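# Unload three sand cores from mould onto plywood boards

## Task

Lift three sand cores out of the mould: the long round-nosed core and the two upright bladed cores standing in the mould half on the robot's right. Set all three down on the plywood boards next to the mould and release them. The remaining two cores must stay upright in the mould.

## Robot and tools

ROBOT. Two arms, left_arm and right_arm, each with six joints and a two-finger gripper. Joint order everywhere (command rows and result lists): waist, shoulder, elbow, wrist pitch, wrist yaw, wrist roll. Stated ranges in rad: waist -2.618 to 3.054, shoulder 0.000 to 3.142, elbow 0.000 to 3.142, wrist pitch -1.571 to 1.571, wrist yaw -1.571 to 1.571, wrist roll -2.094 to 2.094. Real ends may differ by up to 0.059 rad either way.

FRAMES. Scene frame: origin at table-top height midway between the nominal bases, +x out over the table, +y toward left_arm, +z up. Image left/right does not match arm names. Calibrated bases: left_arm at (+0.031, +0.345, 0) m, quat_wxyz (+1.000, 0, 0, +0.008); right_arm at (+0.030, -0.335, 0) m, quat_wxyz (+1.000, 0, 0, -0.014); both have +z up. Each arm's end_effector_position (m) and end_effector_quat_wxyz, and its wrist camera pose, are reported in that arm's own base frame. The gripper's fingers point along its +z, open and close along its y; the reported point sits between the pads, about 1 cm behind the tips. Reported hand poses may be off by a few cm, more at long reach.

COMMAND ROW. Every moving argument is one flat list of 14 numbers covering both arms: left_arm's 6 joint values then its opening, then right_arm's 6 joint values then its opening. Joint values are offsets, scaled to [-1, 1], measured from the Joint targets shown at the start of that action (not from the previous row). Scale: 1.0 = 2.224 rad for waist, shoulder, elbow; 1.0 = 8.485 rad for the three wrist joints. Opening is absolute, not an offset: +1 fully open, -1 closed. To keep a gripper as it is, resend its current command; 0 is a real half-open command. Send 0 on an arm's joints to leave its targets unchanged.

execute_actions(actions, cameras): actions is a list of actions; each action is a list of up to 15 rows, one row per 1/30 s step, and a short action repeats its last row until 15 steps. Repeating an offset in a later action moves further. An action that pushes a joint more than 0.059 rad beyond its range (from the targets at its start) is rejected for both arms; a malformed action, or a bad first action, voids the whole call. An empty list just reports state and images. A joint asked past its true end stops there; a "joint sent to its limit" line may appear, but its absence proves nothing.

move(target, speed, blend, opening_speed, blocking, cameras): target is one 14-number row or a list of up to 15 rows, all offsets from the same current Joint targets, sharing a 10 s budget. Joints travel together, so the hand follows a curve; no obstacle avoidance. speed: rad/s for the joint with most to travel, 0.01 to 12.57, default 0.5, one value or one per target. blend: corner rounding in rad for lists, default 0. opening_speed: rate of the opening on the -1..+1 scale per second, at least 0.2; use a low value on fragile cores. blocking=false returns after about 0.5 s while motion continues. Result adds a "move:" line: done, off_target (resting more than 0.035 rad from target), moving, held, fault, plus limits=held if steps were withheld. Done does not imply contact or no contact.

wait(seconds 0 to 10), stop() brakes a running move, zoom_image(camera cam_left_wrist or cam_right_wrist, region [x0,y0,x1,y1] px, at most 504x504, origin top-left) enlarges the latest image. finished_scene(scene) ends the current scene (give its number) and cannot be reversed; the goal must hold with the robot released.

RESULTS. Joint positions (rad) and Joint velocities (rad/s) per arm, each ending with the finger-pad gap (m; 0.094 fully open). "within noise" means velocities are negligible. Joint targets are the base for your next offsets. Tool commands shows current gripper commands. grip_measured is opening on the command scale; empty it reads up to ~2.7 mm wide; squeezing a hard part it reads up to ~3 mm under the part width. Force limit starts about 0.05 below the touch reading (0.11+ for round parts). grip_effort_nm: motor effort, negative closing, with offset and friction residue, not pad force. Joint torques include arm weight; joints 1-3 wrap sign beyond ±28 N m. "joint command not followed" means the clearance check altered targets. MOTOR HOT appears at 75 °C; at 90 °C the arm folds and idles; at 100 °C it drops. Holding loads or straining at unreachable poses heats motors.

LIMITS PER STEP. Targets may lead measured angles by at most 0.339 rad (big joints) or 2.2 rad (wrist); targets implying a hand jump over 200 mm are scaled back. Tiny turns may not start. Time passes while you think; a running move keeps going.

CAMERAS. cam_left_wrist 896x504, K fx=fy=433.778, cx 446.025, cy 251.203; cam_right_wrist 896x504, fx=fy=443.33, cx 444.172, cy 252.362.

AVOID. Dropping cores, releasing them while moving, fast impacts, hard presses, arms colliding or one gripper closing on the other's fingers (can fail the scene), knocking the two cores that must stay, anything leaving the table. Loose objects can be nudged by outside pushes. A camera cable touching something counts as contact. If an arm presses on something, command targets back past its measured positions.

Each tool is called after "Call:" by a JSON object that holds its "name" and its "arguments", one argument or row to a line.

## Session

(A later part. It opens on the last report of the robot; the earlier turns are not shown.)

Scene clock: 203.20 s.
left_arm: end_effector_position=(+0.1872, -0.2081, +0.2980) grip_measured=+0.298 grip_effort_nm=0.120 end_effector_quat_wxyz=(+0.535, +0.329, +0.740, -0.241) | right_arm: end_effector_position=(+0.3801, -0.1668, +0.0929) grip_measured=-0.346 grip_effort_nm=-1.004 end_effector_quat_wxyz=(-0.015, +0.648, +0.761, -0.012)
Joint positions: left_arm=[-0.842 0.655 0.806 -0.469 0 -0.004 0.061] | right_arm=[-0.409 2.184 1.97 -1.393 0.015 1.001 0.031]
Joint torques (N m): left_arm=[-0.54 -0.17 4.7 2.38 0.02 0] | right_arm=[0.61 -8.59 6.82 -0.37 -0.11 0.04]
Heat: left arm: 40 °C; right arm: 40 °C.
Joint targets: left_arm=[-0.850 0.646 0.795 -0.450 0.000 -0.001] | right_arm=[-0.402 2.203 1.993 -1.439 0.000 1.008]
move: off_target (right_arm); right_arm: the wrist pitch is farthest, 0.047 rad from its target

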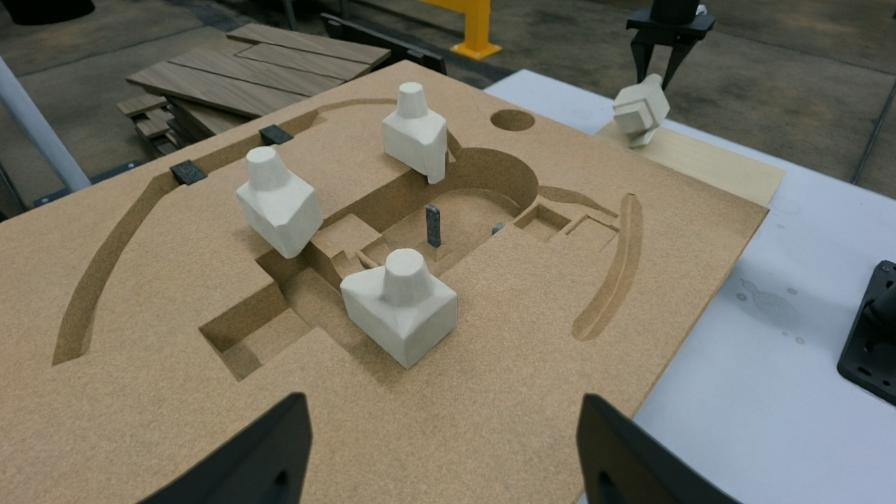

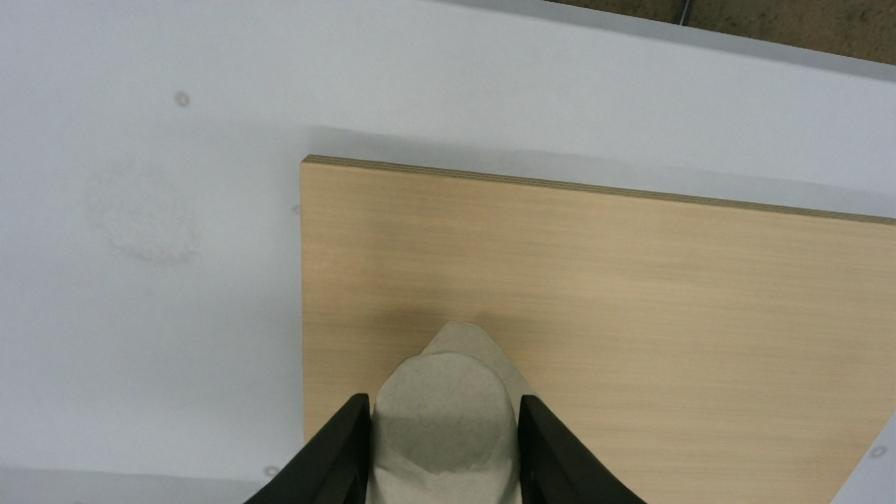

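Call:
{"name": "move", "arguments": {
  "target": [0,0,0,0,0,0,0.3,0,0.001,-0.017,0.0046,0,0,-0.32],
  "speed": 0.05,
  "opening_speed": 0.2
}}

Call:
{"name": "zoom_image", "arguments": {
  "camera": "cam_left_wrist",
  "region": [580, 50, 720, 160]
}}

Scene clock: 227.17 s.
left_arm: end_effector_position=(+0.1873, -0.2082, +0.2983) grip_measured=+0.298 grip_effort_nm=0.129 end_effector_quat_wxyz=(+0.535, +0.329, +0.740, -0.241) | right_arm: end_effector_position=(+0.3805, -0.1667, +0.0906) grip_measured=-0.316 grip_effort_nm=-0.173 end_effector_quat_wxyz=(-0.017, +0.648, +0.761, -0.012)
Joint positions: left_arm=[-0.842 0.655 0.806 -0.468 0 -0.004 0.061] | right_arm=[-0.409 2.19 1.97 -1.39 0.014 1.002 0.032]
Joint torques (N m): left_arm=[-0.54 -0.14 4.67 2.4 0.03 -0.01] | right_arm=[0.65 -8.94 3.9 -0.04 -0.13 0.04]
Heat: left arm: 45 °C; right arm: 41 °C.
Joint targets: left_arm=[-0.850 0.646 0.795 -0.450 0.000 -0.001] | right_arm=[-0.402 2.205 1.955 -1.400 0.000 1.008]
move: done

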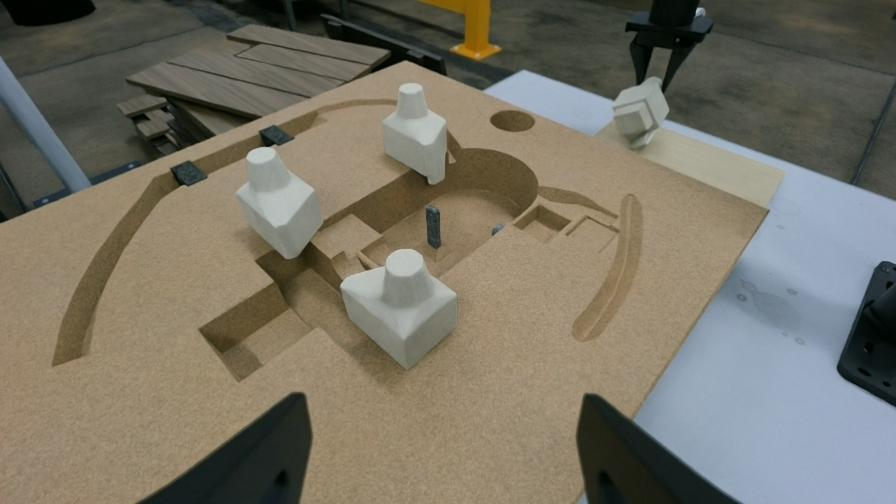

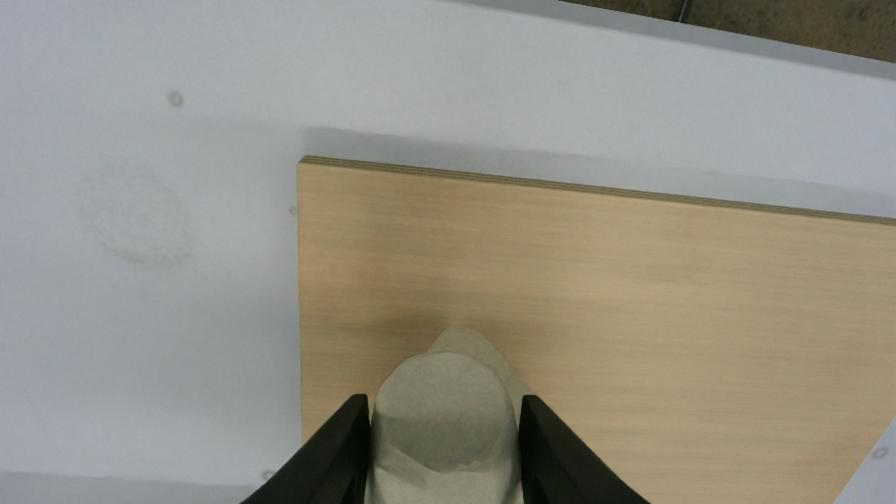

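Scaled by 3.600.

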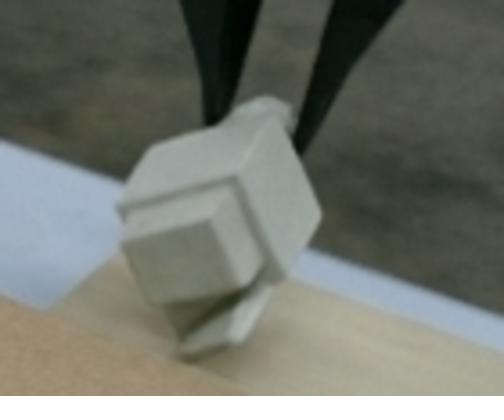

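Call:
{"name": "move", "arguments": {
  "target": [0,0,0,0,0,0,0.3,0,0.001,-0.034,0.0085,0,0,-0.31],
  "speed": 0.06,
  "opening_speed": 0.2
}}

Call:
{"name": "zoom_image", "arguments": {
  "camera": "cam_left_wrist",
  "region": [580, 50, 720, 160]
}}

Scene clock: 231.67 s.
left_arm: end_effector_position=(+0.1873, -0.2082, +0.2983) grip_measured=+0.298 grip_effort_nm=0.115 end_effector_quat_wxyz=(+0.535, +0.329, +0.740, -0.241) | right_arm: end_effector_position=(+0.3784, -0.1663, +0.0753) grip_measured=-0.308 grip_effort_nm=-0.076 end_effector_quat_wxyz=(-0.020, +0.648, +0.761, -0.015)
Joint positions: left_arm=[-0.842 0.655 0.806 -0.468 0 -0.004 0.061] | right_arm=[-0.409 2.19 1.909 -1.337 0.016 1.002 0.033]
Joint torques (N m): left_arm=[-0.51 -0.14 4.71 2.37 0.03 -0.02] | right_arm=[0.64 -8.73 2.82 0.12 -0.16 0.04]
Heat: left arm: 45 °C; right arm: 41 °C.
Joint targets: left_arm=[-0.850 0.646 0.795 -0.450 0.000 -0.001] | right_arm=[-0.402 2.207 1.879 -1.328 0.000 1.008]
move: done

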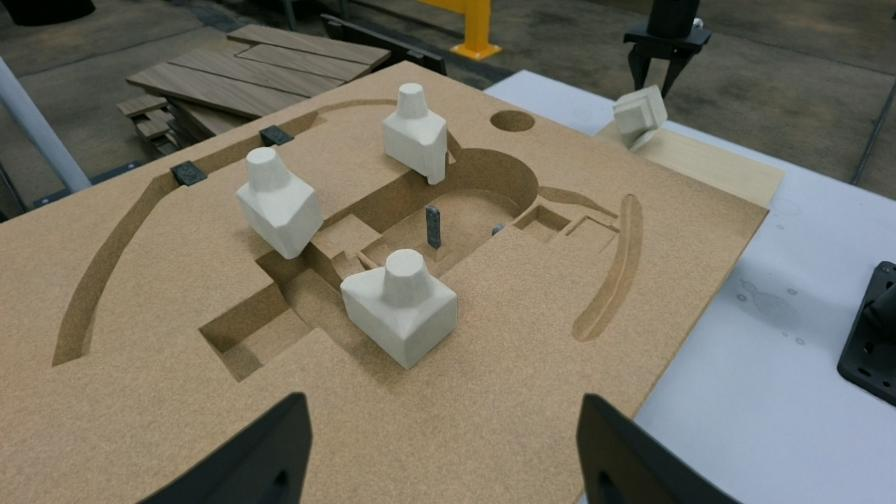

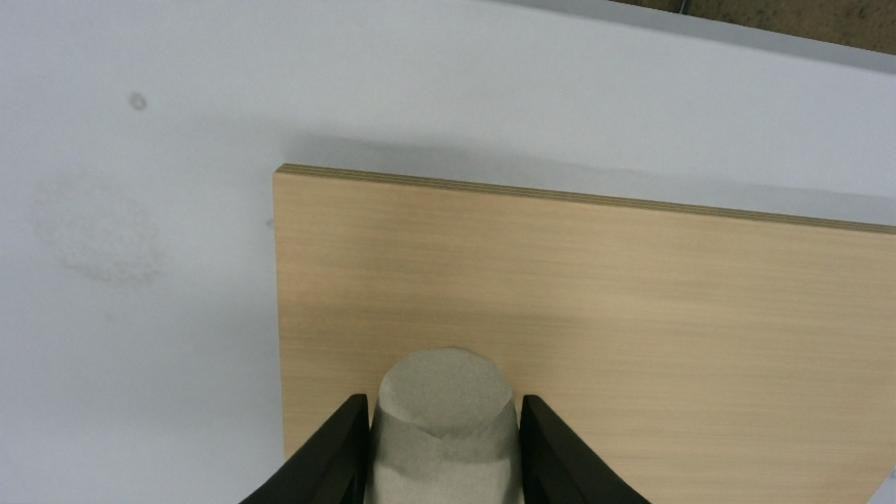

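Scaled by 3.600.

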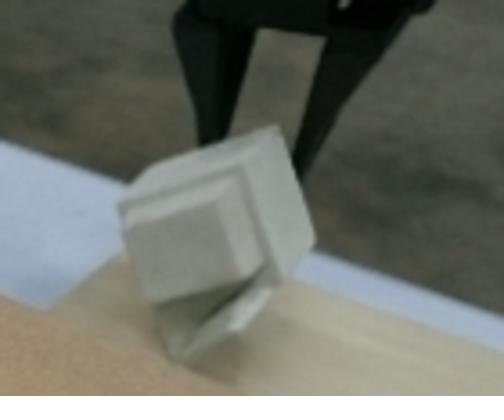

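Call:
{"name": "move", "arguments": {
  "target": [0,0,0,0,0,0,0.3,0,0.001,-0.034,0.0075,0,0,-0.30],
  "speed": 0.06,
  "opening_speed": 0.2
}}

Call:
{"name": "zoom_image", "arguments": {
  "camera": "cam_left_wrist",
  "region": [580, 50, 720, 160]
}}

Scene clock: 236.03 s.
left_arm: end_effector_position=(+0.1873, -0.2082, +0.2983) grip_measured=+0.298 grip_effort_nm=0.120 end_effector_quat_wxyz=(+0.535, +0.329, +0.740, -0.241) | right_arm: end_effector_position=(+0.3796, -0.1770, +0.0636) grip_measured=-0.300 grip_effort_nm=0.002 end_effector_quat_wxyz=(+0.001, +0.650, +0.759, -0.029)
Joint positions: left_arm=[-0.842 0.655 0.806 -0.468 0 -0.004 0.061] | right_arm=[-0.414 2.182 1.851 -1.254 0.057 1.002 0.033]
Joint torques (N m): left_arm=[-0.57 -0.12 4.77 2.38 0.03 -0.02] | right_arm=[1.05 -7.92 1.5 0.01 -0.53 0.04]
Heat: left arm: 46 °C; right arm: 41 °C.
Joint targets: left_arm=[-0.850 0.646 0.795 -0.450 0.000 -0.001] | right_arm=[-0.402 2.209 1.804 -1.265 0.000 1.008]
move: off_target (right_arm); right_arm: the wrist yaw is farthest, 0.057 rad from its target

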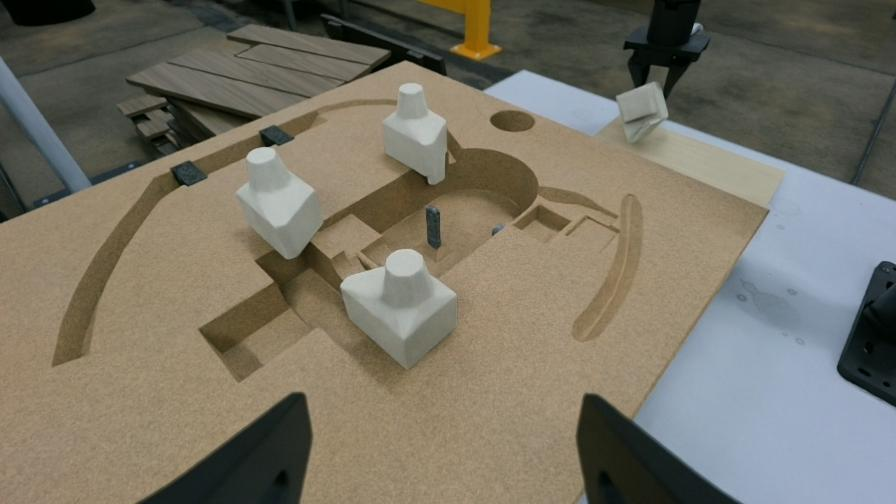

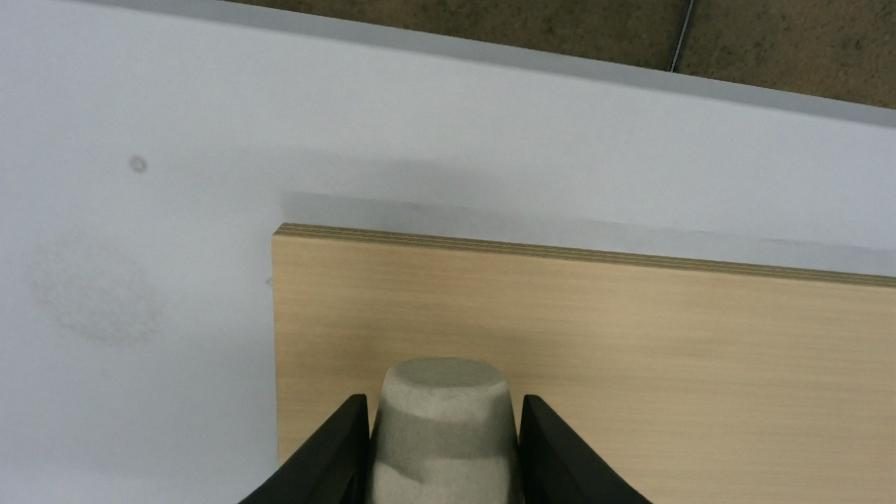

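Scaled by 3.600.

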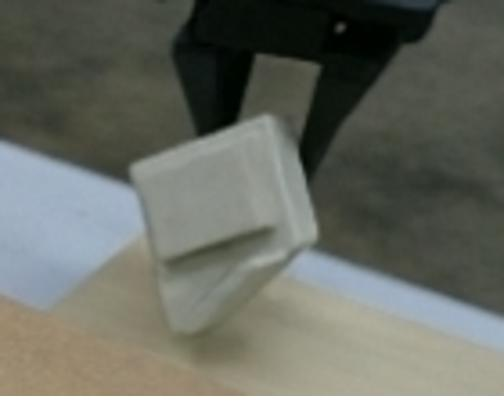

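Call:
{"name": "move", "arguments": {
  "target": [0,0,0,0,0,0,0.3,0,0.001,-0.017,0.0042,0,0,-0.28],
  "speed": 0.05,
  "opening_speed": 0.2
}}

Call:
{"name": "zoom_image", "arguments": {
  "camera": "cam_left_wrist",
  "region": [580, 50, 720, 160]
}}

Scene clock: 241.00 s.
left_arm: end_effector_position=(+0.1873, -0.2082, +0.2983) grip_measured=+0.298 grip_effort_nm=0.120 end_effector_quat_wxyz=(+0.535, +0.329, +0.740, -0.241) | right_arm: end_effector_position=(+0.3741, -0.1665, +0.0399) grip_measured=-0.281 grip_effort_nm=0.051 end_effector_quat_wxyz=(-0.023, +0.650, +0.759, -0.016)
Joint positions: left_arm=[-0.842 0.655 0.806 -0.468 0 -0.004 0.061] | right_arm=[-0.414 2.197 1.78 -1.207 0.017 1.003 0.034]
Joint torques (N m): left_arm=[-0.49 -0.17 4.67 2.38 0.03 -0.04] | right_arm=[1.06 -8.98 3.95 -0.17 -0.16 0.02]
Heat: left arm: 46 °C; right arm: 40 °C.
Joint targets: left_arm=[-0.850 0.646 0.795 -0.450 0.000 -0.001] | right_arm=[-0.402 2.211 1.766 -1.229 0.000 1.008]
move: done

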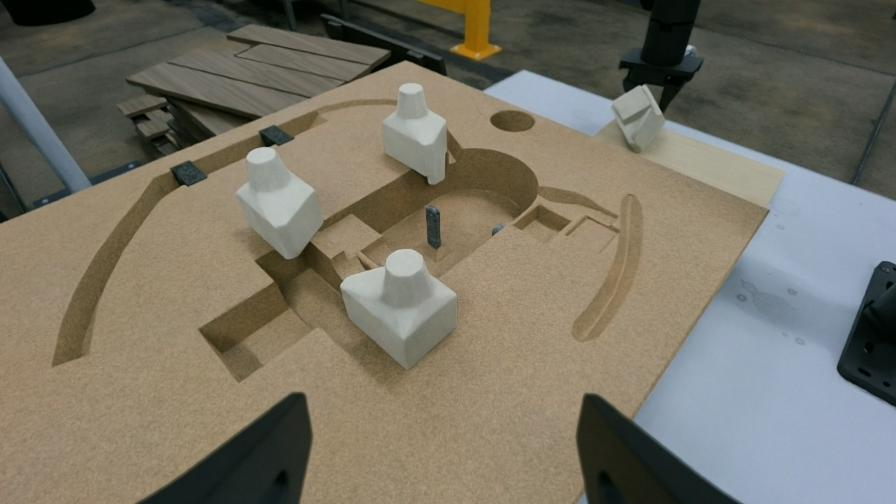

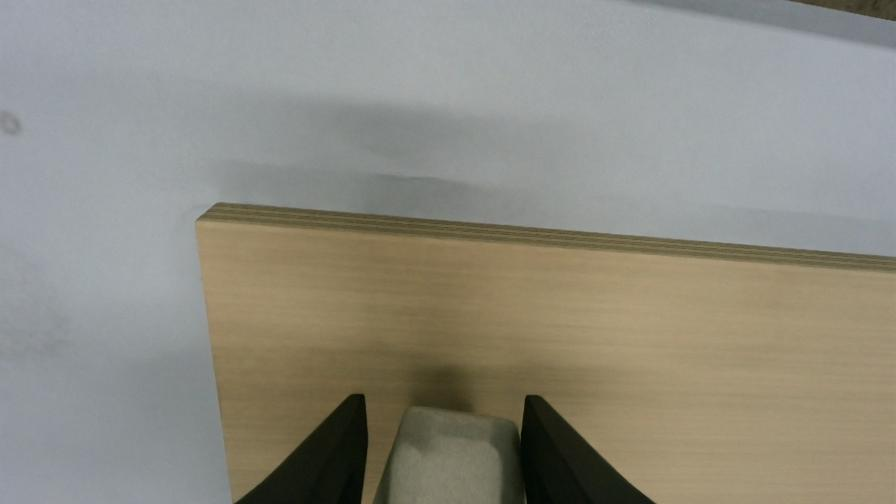

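Scaled by 3.600.

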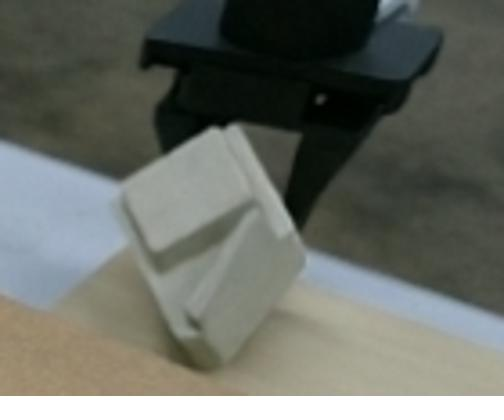

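Call:
{"name": "zoom_image", "arguments": {
  "camera": "cam_right_wrist",
  "region": [296, 304, 616, 504]
}}

Scaled by 1.575.

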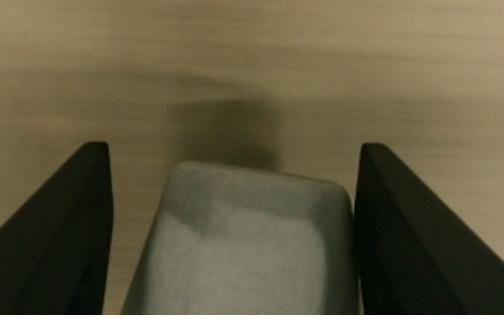

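Call:
{"name": "move", "arguments": {
  "target": [0,0,0,0,0,0,0.3,0,0,0,0,0,0,0.2],
  "speed": 0.05,
  "opening_speed": 0.2
}}

Call:
{"name": "zoom_image", "arguments": {
  "camera": "cam_left_wrist",
  "region": [580, 50, 720, 160]
}}

Scene clock: 251.70 s.
left_arm: end_effector_position=(+0.1873, -0.2082, +0.2983) grip_measured=+0.298 grip_effort_nm=0.129 end_effector_quat_wxyz=(+0.535, +0.329, +0.740, -0.241) | right_arm: end_effector_position=(+0.3737, -0.1623, +0.0392) grip_measured=+0.197 grip_effort_nm=0.178 end_effector_quat_wxyz=(-0.029, +0.650, +0.759, -0.010)
Joint positions: left_arm=[-0.842 0.655 0.806 -0.468 0 -0.004 0.061] | right_arm=[-0.411 2.197 1.777 -1.212 0.002 1.005 0.056]
Joint torques (N m): left_arm=[-0.51 -0.18 4.67 2.37 0.01 0] | right_arm=[0.79 -8.94 4.14 -0.14 -0.03 -0.01]
Heat: left arm: 47 °C; right arm: 40 °C.
Joint targets: left_arm=[-0.850 0.646 0.795 -0.450 0.000 -0.001] | right_arm=[-0.402 2.211 1.766 -1.229 0.000 1.008]
move: done

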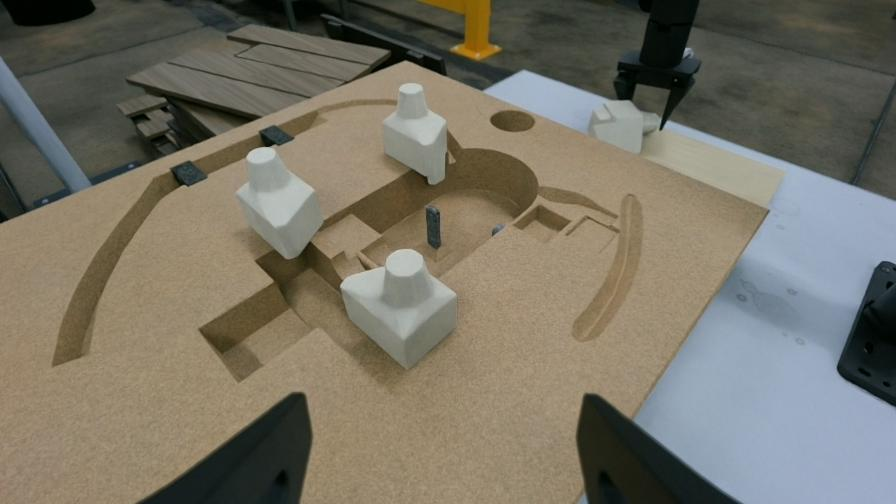

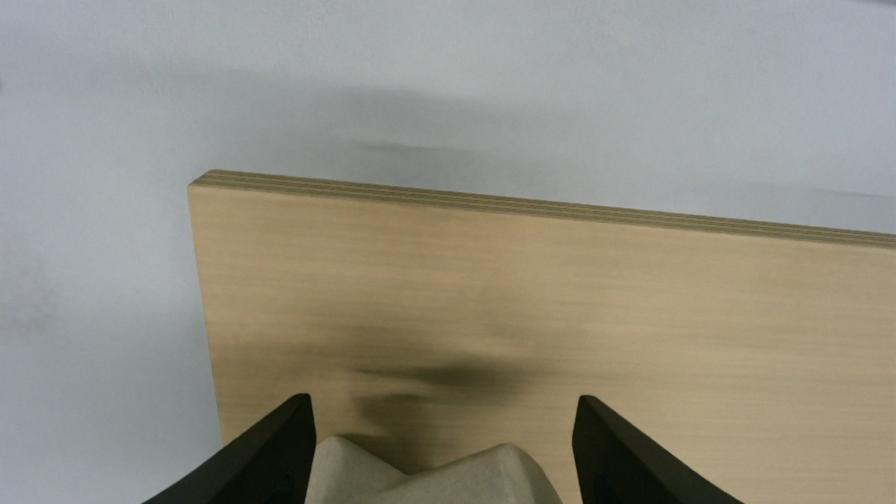

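Scaled by 3.600.

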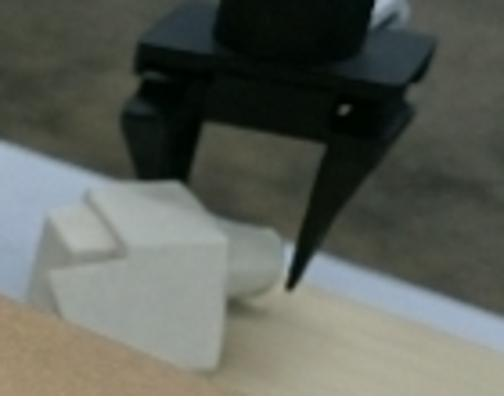

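Call:
{"name": "move", "arguments": {
  "target": [0,0,0,0,0,0,0.3,0,-0.0211,0.1169,-0.0362,0,0,0.2],
  "speed": 0.15
}}

Call:
{"name": "zoom_image", "arguments": {
  "camera": "cam_left_wrist",
  "region": [560, 40, 800, 220]
}}

Scene clock: 259.43 s.
left_arm: end_effector_position=(+0.1873, -0.2082, +0.2983) grip_measured=+0.298 grip_effort_nm=0.129 end_effector_quat_wxyz=(+0.535, +0.329, +0.740, -0.241) | right_arm: end_effector_position=(+0.3582, -0.1548, +0.0969) grip_measured=+0.197 grip_effort_nm=0.183 end_effector_quat_wxyz=(-0.070, +0.648, +0.758, -0.023)
Joint positions: left_arm=[-0.842 0.655 0.806 -0.468 0 -0.004 0.061] | right_arm=[-0.409 2.197 1.998 -1.518 0.002 1.005 0.056]
Joint torques (N m): left_arm=[-0.64 -0.14 4.68 2.39 0.01 -0.02] | right_arm=[0.61 -12.6 7.12 -0.3 -0.03 -0.01]
Heat: left arm: 47 °C; right arm: 41 °C.
Joint targets: left_arm=[-0.850 0.646 0.795 -0.450 0.000 -0.001] | right_arm=[-0.402 2.165 2.026 -1.536 0.000 1.008]
move: done

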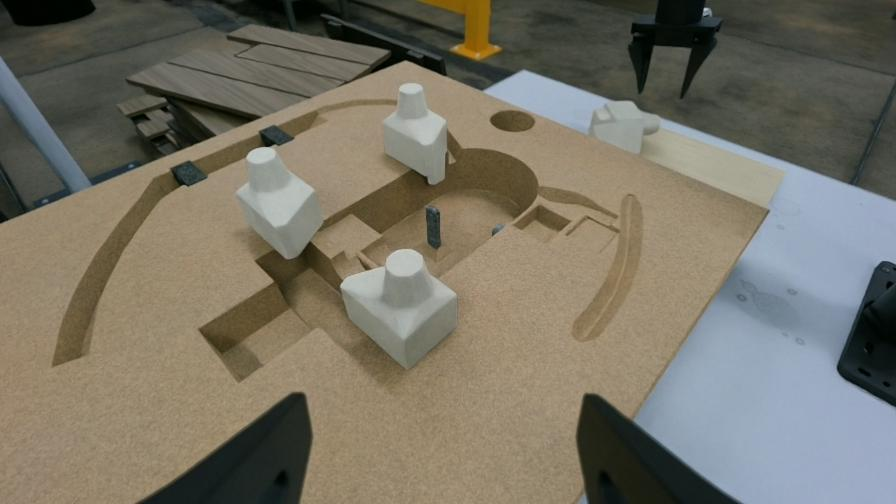

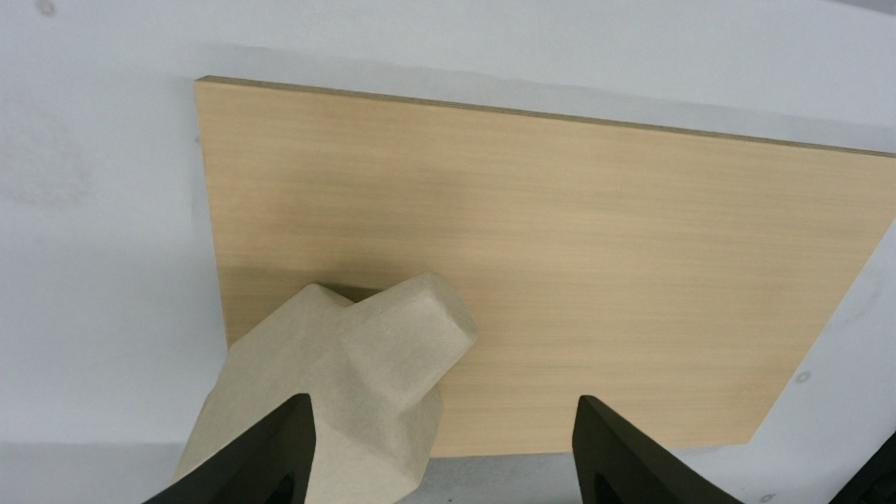

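Scaled by 2.100.

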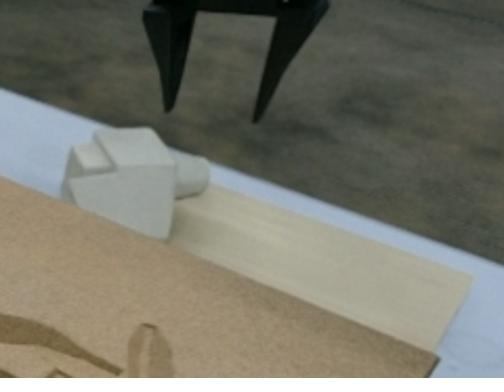

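Call:
{"name": "move", "arguments": {
  "target": [0,0,0,0,0,0,0.3,-0.0081,-0.2496,-0.0746,0.0302,0,0,0.2],
  "speed": 0.5
}}

Scene clock: 264.27 s.
left_arm: end_effector_position=(+0.1873, -0.2082, +0.2983) grip_measured=+0.298 grip_effort_nm=0.115 end_effector_quat_wxyz=(+0.535, +0.329, +0.740, -0.241) | right_arm: end_effector_position=(+0.3482, -0.1517, +0.2859) grip_measured=+0.197 grip_effort_nm=0.168 end_effector_quat_wxyz=(+0.248, +0.629, +0.733, +0.075)
Joint positions: left_arm=[-0.842 0.655 0.806 -0.467 0 -0.004 0.061] | right_arm=[-0.413 1.62 1.87 -1.296 0.002 1.005 0.056]
Joint torques (N m): left_arm=[-0.59 -0.13 4.72 2.4 0.03 -0.01] | right_arm=[-0.69 -6.67 4.45 1.08 -0.03 -0.01]
Heat: left arm: 48 °C; right arm: 42 °C.
Joint targets: left_arm=[-0.850 0.646 0.795 -0.450 0.000 -0.001] | right_arm=[-0.420 1.609 1.860 -1.280 0.000 1.008]
move: done

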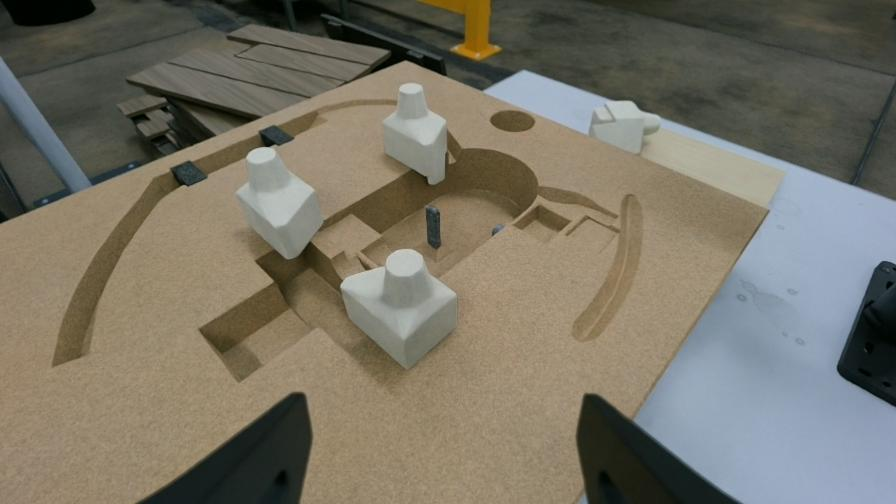

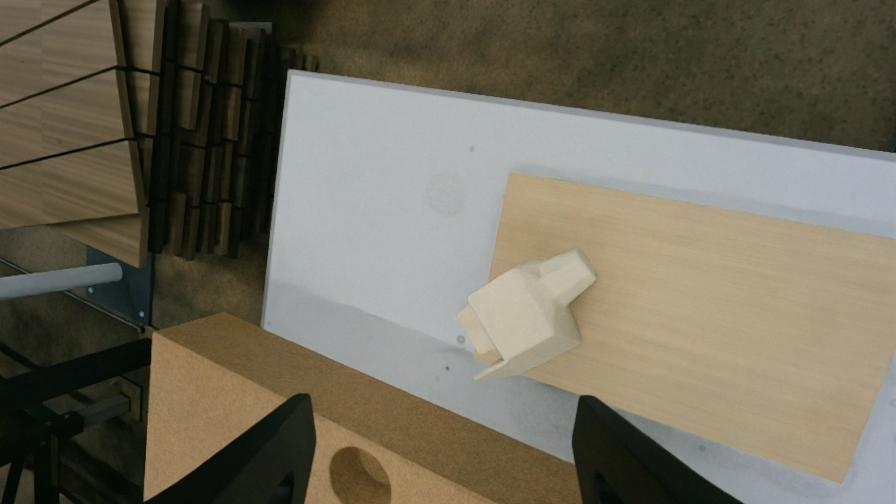

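Call:
{"name": "move", "arguments": {
  "target": [0,0,0,0,0,0,0.3,0.0279,0.1691,-0.0652,0.0006,0,0.0889,0.3],
  "speed": 0.5
}}

Call:
{"name": "zoom_image", "arguments": {
  "camera": "cam_left_wrist",
  "region": [560, 40, 740, 175]
}}

Scene clock: 289.00 s.
left_arm: end_effector_position=(+0.1873, -0.2082, +0.2983) grip_measured=+0.298 grip_effort_nm=0.125 end_effector_quat_wxyz=(+0.535, +0.329, +0.740, -0.241) | right_arm: end_effector_position=(+0.3591, -0.1360, +0.1078) grip_measured=+0.297 grip_effort_nm=0.183 end_effector_quat_wxyz=(+0.011, +0.871, +0.491, +0.009)
Joint positions: left_arm=[-0.842 0.655 0.806 -0.467 0 -0.004 0.061] | right_arm=[-0.365 1.98 1.721 -1.284 0 1.751 0.061]
Joint torques (N m): left_arm=[-0.55 -0.1 4.77 2.36 0.02 -0.02] | right_arm=[0.58 -8.27 4.7 0.25 -0.01 0.07]
Heat: left arm: 49 °C; right arm: 37 °C.
Joint targets: left_arm=[-0.850 0.646 0.795 -0.450 0.000 -0.001] | right_arm=[-0.358 1.985 1.715 -1.275 0.000 1.763]
move: done

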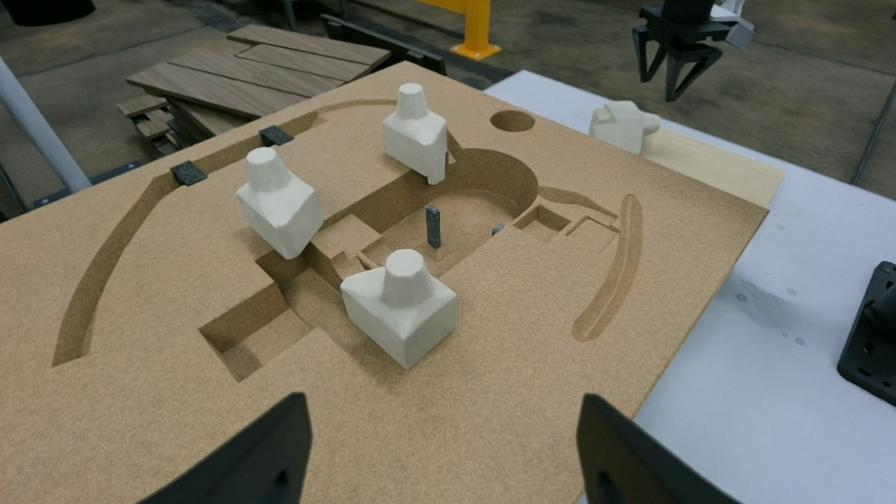

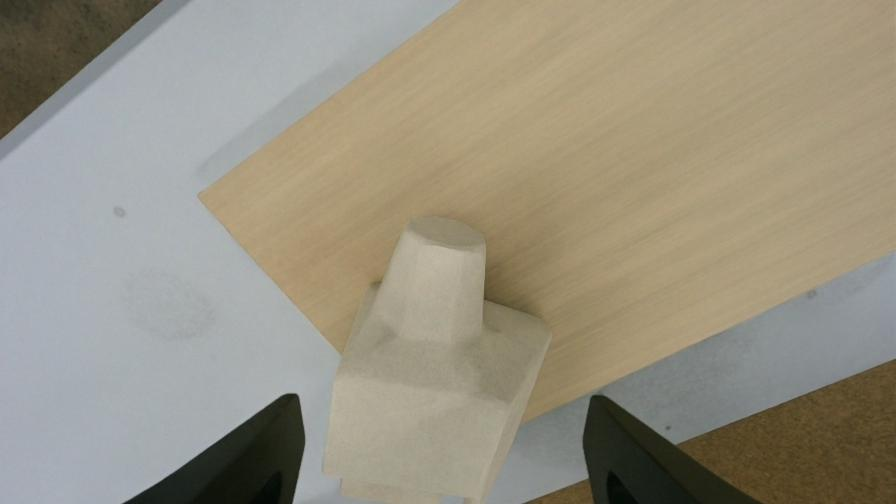

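Scaled by 2.800.

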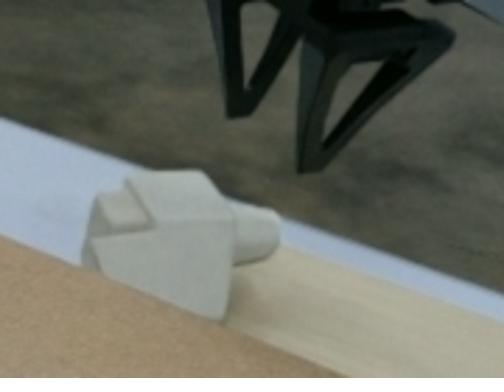

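Call:
{"name": "move", "arguments": {
  "target": [0,0,0,0,0,0,0.3,-0.0067,0.0153,-0.0922,0.0256,0,0,0.3],
  "speed": 0.2,
  "cameras": ["cam_right_wrist"]
}}

Scene clock: 296.10 s.
left_arm: end_effector_position=(+0.1873, -0.2082, +0.2983) grip_measured=+0.298 grip_effort_nm=0.120 end_effector_quat_wxyz=(+0.535, +0.329, +0.740, -0.241) | right_arm: end_effector_position=(+0.3535, -0.1365, +0.0486) grip_measured=+0.297 grip_effort_nm=0.178 end_effector_quat_wxyz=(+0.005, +0.874, +0.486, +0.004)
Joint positions: left_arm=[-0.842 0.655 0.806 -0.467 0 -0.004 0.061] | right_arm=[-0.371 2.005 1.521 -1.073 0.001 1.756 0.061]
Joint torques (N m): left_arm=[-0.57 -0.21 4.63 2.4 0.03 0] | right_arm=[-0.23 -7.66 4.22 0.27 -0.01 0.03]
Heat: left arm: 49 °C; right arm: 37 °C.
Joint targets: left_arm=[-0.850 0.646 0.795 -0.450 0.000 -0.001] | right_arm=[-0.373 2.019 1.510 -1.058 0.000 1.763]
move: done
Images, in order (width x height): cam_right_wrist 896x504.

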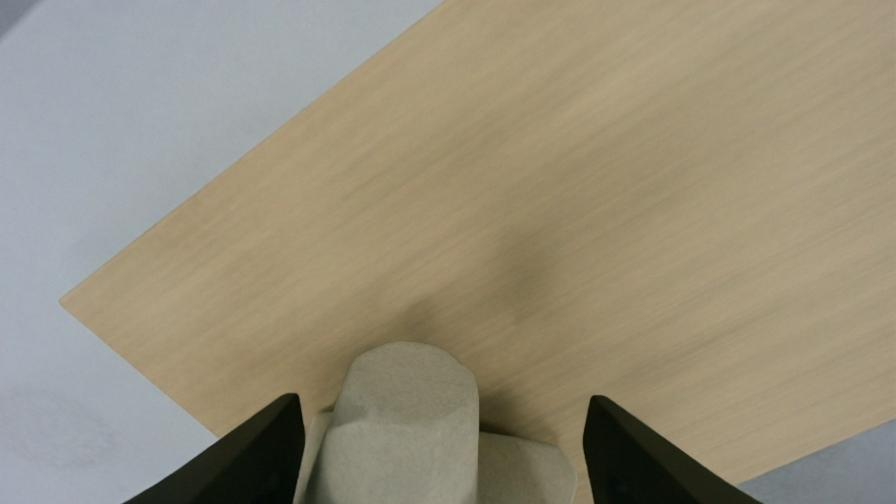

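Call:
{"name": "move", "arguments": {
  "target": [0,0,0,0,0,0,0.3,0,0.0157,0.0166,-0.0005,0,0,0.3],
  "speed": 0.1,
  "cameras": ["cam_right_wrist"]
}}

Scene clock: 301.00 s.
left_arm: end_effector_position=(+0.1873, -0.2082, +0.2983) grip_measured=+0.298 grip_effort_nm=0.125 end_effector_quat_wxyz=(+0.535, +0.329, +0.740, -0.241) | right_arm: end_effector_position=(+0.3530, -0.1367, +0.0368) grip_measured=+0.297 grip_effort_nm=0.173 end_effector_quat_wxyz=(-0.003, +0.874, +0.485, -0.005)
Joint positions: left_arm=[-0.842 0.655 0.806 -0.467 0 -0.004 0.061] | right_arm=[-0.371 2.038 1.52 -1.064 0.003 1.757 0.061]
Joint torques (N m): left_arm=[-0.51 -0.18 4.71 2.38 0.02 -0.01] | right_arm=[-0.23 -7.64 7.02 0.12 -0.04 0.02]
Heat: left arm: 49 °C; right arm: 38 °C.
Joint targets: left_arm=[-0.850 0.646 0.795 -0.450 0.000 -0.001] | right_arm=[-0.373 2.054 1.547 -1.062 0.000 1.762]
move: done
Images, in order (width x height): cam_right_wrist 896x504.

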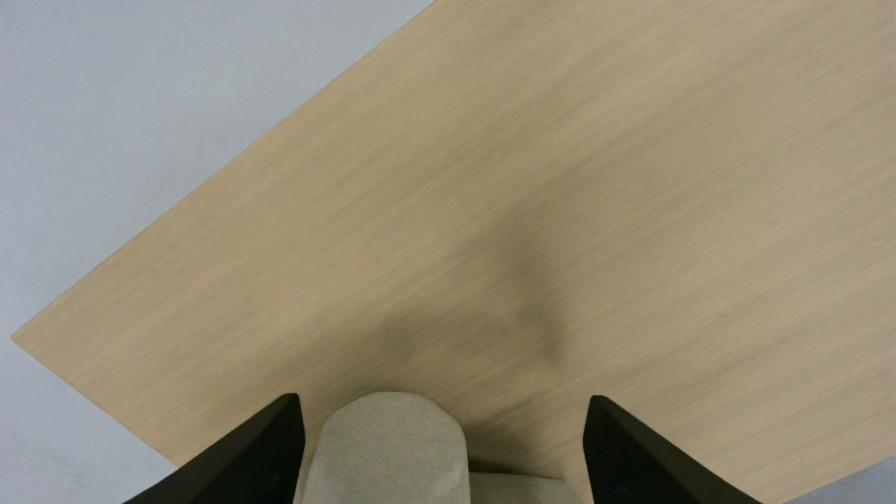

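Call:
{"name": "move", "arguments": {
  "target": [0,0,0,0,0,0,0.3,0,0,0.0112,0,0,0,0.3],
  "speed": 0.1,
  "cameras": ["cam_right_wrist"]
}}

Scene clock: 305.13 s.
left_arm: end_effector_position=(+0.1873, -0.2082, +0.2983) grip_measured=+0.298 grip_effort_nm=0.120 end_effector_quat_wxyz=(+0.535, +0.329, +0.740, -0.241) | right_arm: end_effector_position=(+0.3597, -0.1387, +0.0414) grip_measured=+0.297 grip_effort_nm=0.173 end_effector_quat_wxyz=(+0.003, +0.874, +0.485, +0.003)
Joint positions: left_arm=[-0.842 0.655 0.806 -0.467 0 -0.004 0.061] | right_arm=[-0.371 2.041 1.543 -1.064 0 1.758 0.061]
Joint torques (N m): left_arm=[-0.53 -0.21 4.63 2.35 0.03 -0.05] | right_arm=[-0.08 -7.94 7.25 0.15 -0.01 0.02]
Heat: left arm: 49 °C; right arm: 38 °C.
Joint targets: left_arm=[-0.850 0.646 0.795 -0.450 0.000 -0.001] | right_arm=[-0.373 2.054 1.572 -1.062 0.000 1.763]
move: done
Images, in order (width x height): cam_right_wrist 896x504.

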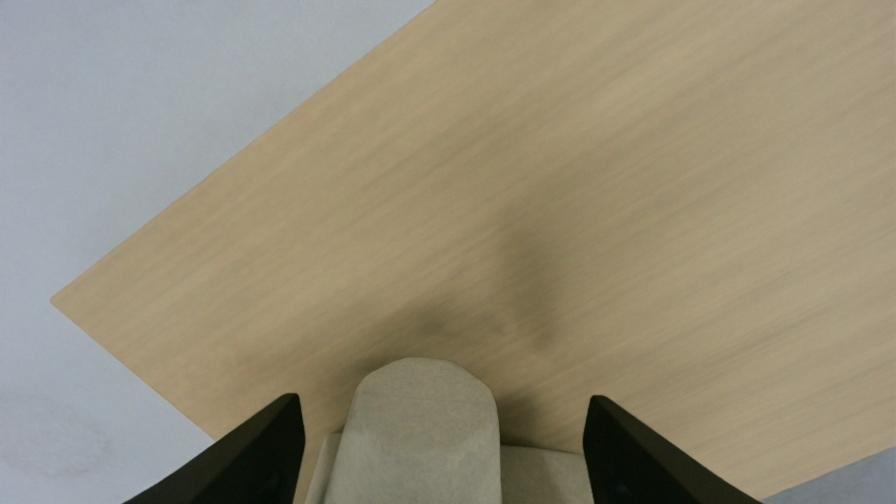

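Call:
{"name": "move", "arguments": {
  "target": [
    [0,0,0,0,0,0,0.3,0,0,0.0062,0,0,0,0.3],
    [0,0,0,0,0,0,0.3,0,0,0.0062,0,0,0,-0.55]
  ],
  "speed": 0.1,
  "opening_speed": 0.4,
  "cameras": ["cam_right_wrist"]
}}

Scene clock: 311.53 s.
left_arm: end_effector_position=(+0.1873, -0.2082, +0.2983) grip_measured=+0.298 grip_effort_nm=0.120 end_effector_quat_wxyz=(+0.535, +0.329, +0.740, -0.241) | right_arm: end_effector_position=(+0.3657, -0.1393, +0.0448) grip_measured=-0.306 grip_effort_nm=-1.004 end_effector_quat_wxyz=(+0.008, +0.874, +0.485, +0.013)
Joint positions: left_arm=[-0.842 0.655 0.806 -0.467 0 -0.004 0.061] | right_arm=[-0.371 2.041 1.557 -1.058 -0.009 1.758 0.033]
Joint torques (N m): left_arm=[-0.53 -0.2 4.81 2.37 0.05 -0.01] | right_arm=[-0.2 -7.98 7.34 0.11 0.07 0.01]
Heat: left arm: 49 °C; right arm: 38 °C.
Joint targets: left_arm=[-0.850 0.646 0.795 -0.450 0.000 -0.001] | right_arm=[-0.373 2.054 1.586 -1.062 0.000 1.762]
move: done
Images, in order (width x height): cam_right_wrist 896x504.

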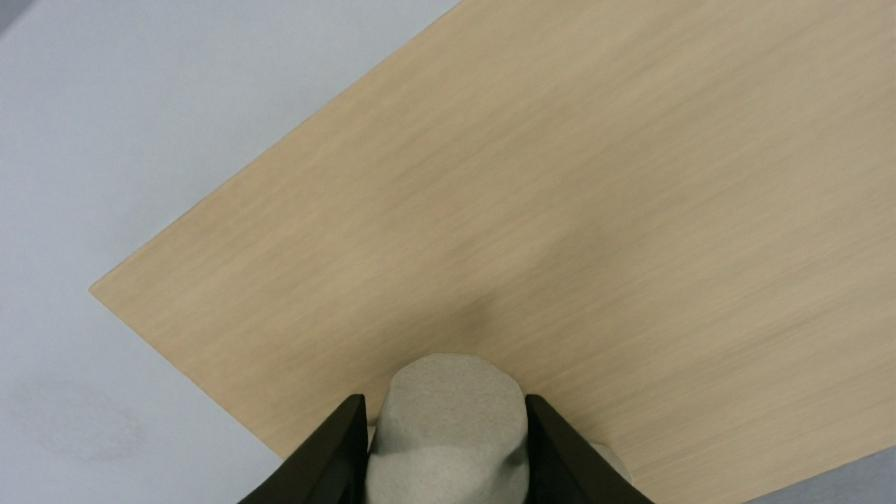

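Call:
{"name": "move", "arguments": {
  "target": [
    [0,0,0,0,0,0,0.3,0,-0.0099,0.049,-0.0084,0,0,-0.55],
    [0,0,0,0,0,0,0.3,-0.0315,-0.022,0.0315,-0.007,0,-0.0526,-0.55]
  ],
  "speed": 0.2,
  "blend": 0.02
}}

Call:
{"name": "zoom_image", "arguments": {
  "camera": "cam_left_wrist",
  "region": [560, 40, 740, 175]
}}

Scene clock: 326.00 s.
left_arm: end_effector_position=(+0.1873, -0.2082, +0.2983) grip_measured=+0.298 grip_effort_nm=0.110 end_effector_quat_wxyz=(+0.535, +0.329, +0.740, -0.241) | right_arm: end_effector_position=(+0.3671, -0.1702, +0.0665) grip_measured=-0.307 grip_effort_nm=-1.009 end_effector_quat_wxyz=(+0.028, +0.769, +0.639, +0.012)
Joint positions: left_arm=[-0.842 0.655 0.806 -0.467 0 -0.004 0.061] | right_arm=[-0.436 2.045 1.65 -1.115 0.002 1.32 0.033]
Joint torques (N m): left_arm=[-0.57 -0.09 4.63 2.35 0.02 -0.03] | right_arm=[-0.66 -12.44 5.57 0.14 -0.04 -0.08]
Heat: left arm: 50 °C; right arm: 40 °C.
Joint targets: left_arm=[-0.850 0.646 0.795 -0.450 0.000 -0.001] | right_arm=[-0.443 2.005 1.656 -1.121 0.000 1.316]
move: off_target (right_arm); right_arm: the shoulder is farthest, 0.040 rad from its target

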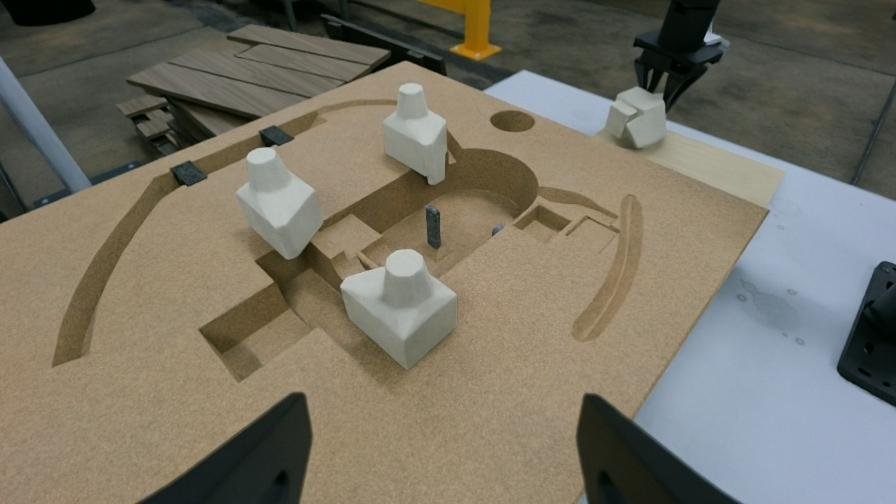

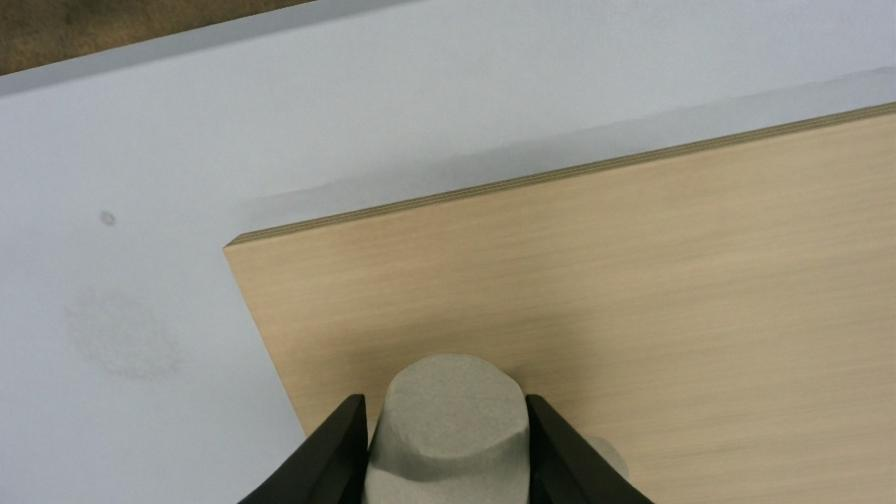

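Scaled by 2.800.

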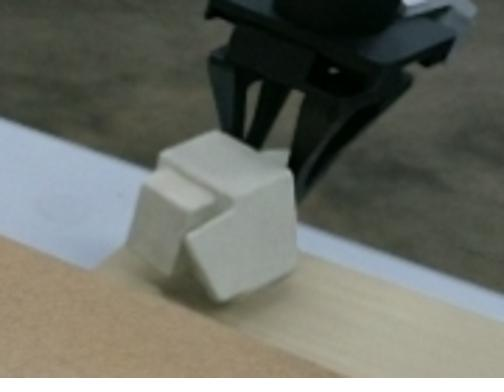

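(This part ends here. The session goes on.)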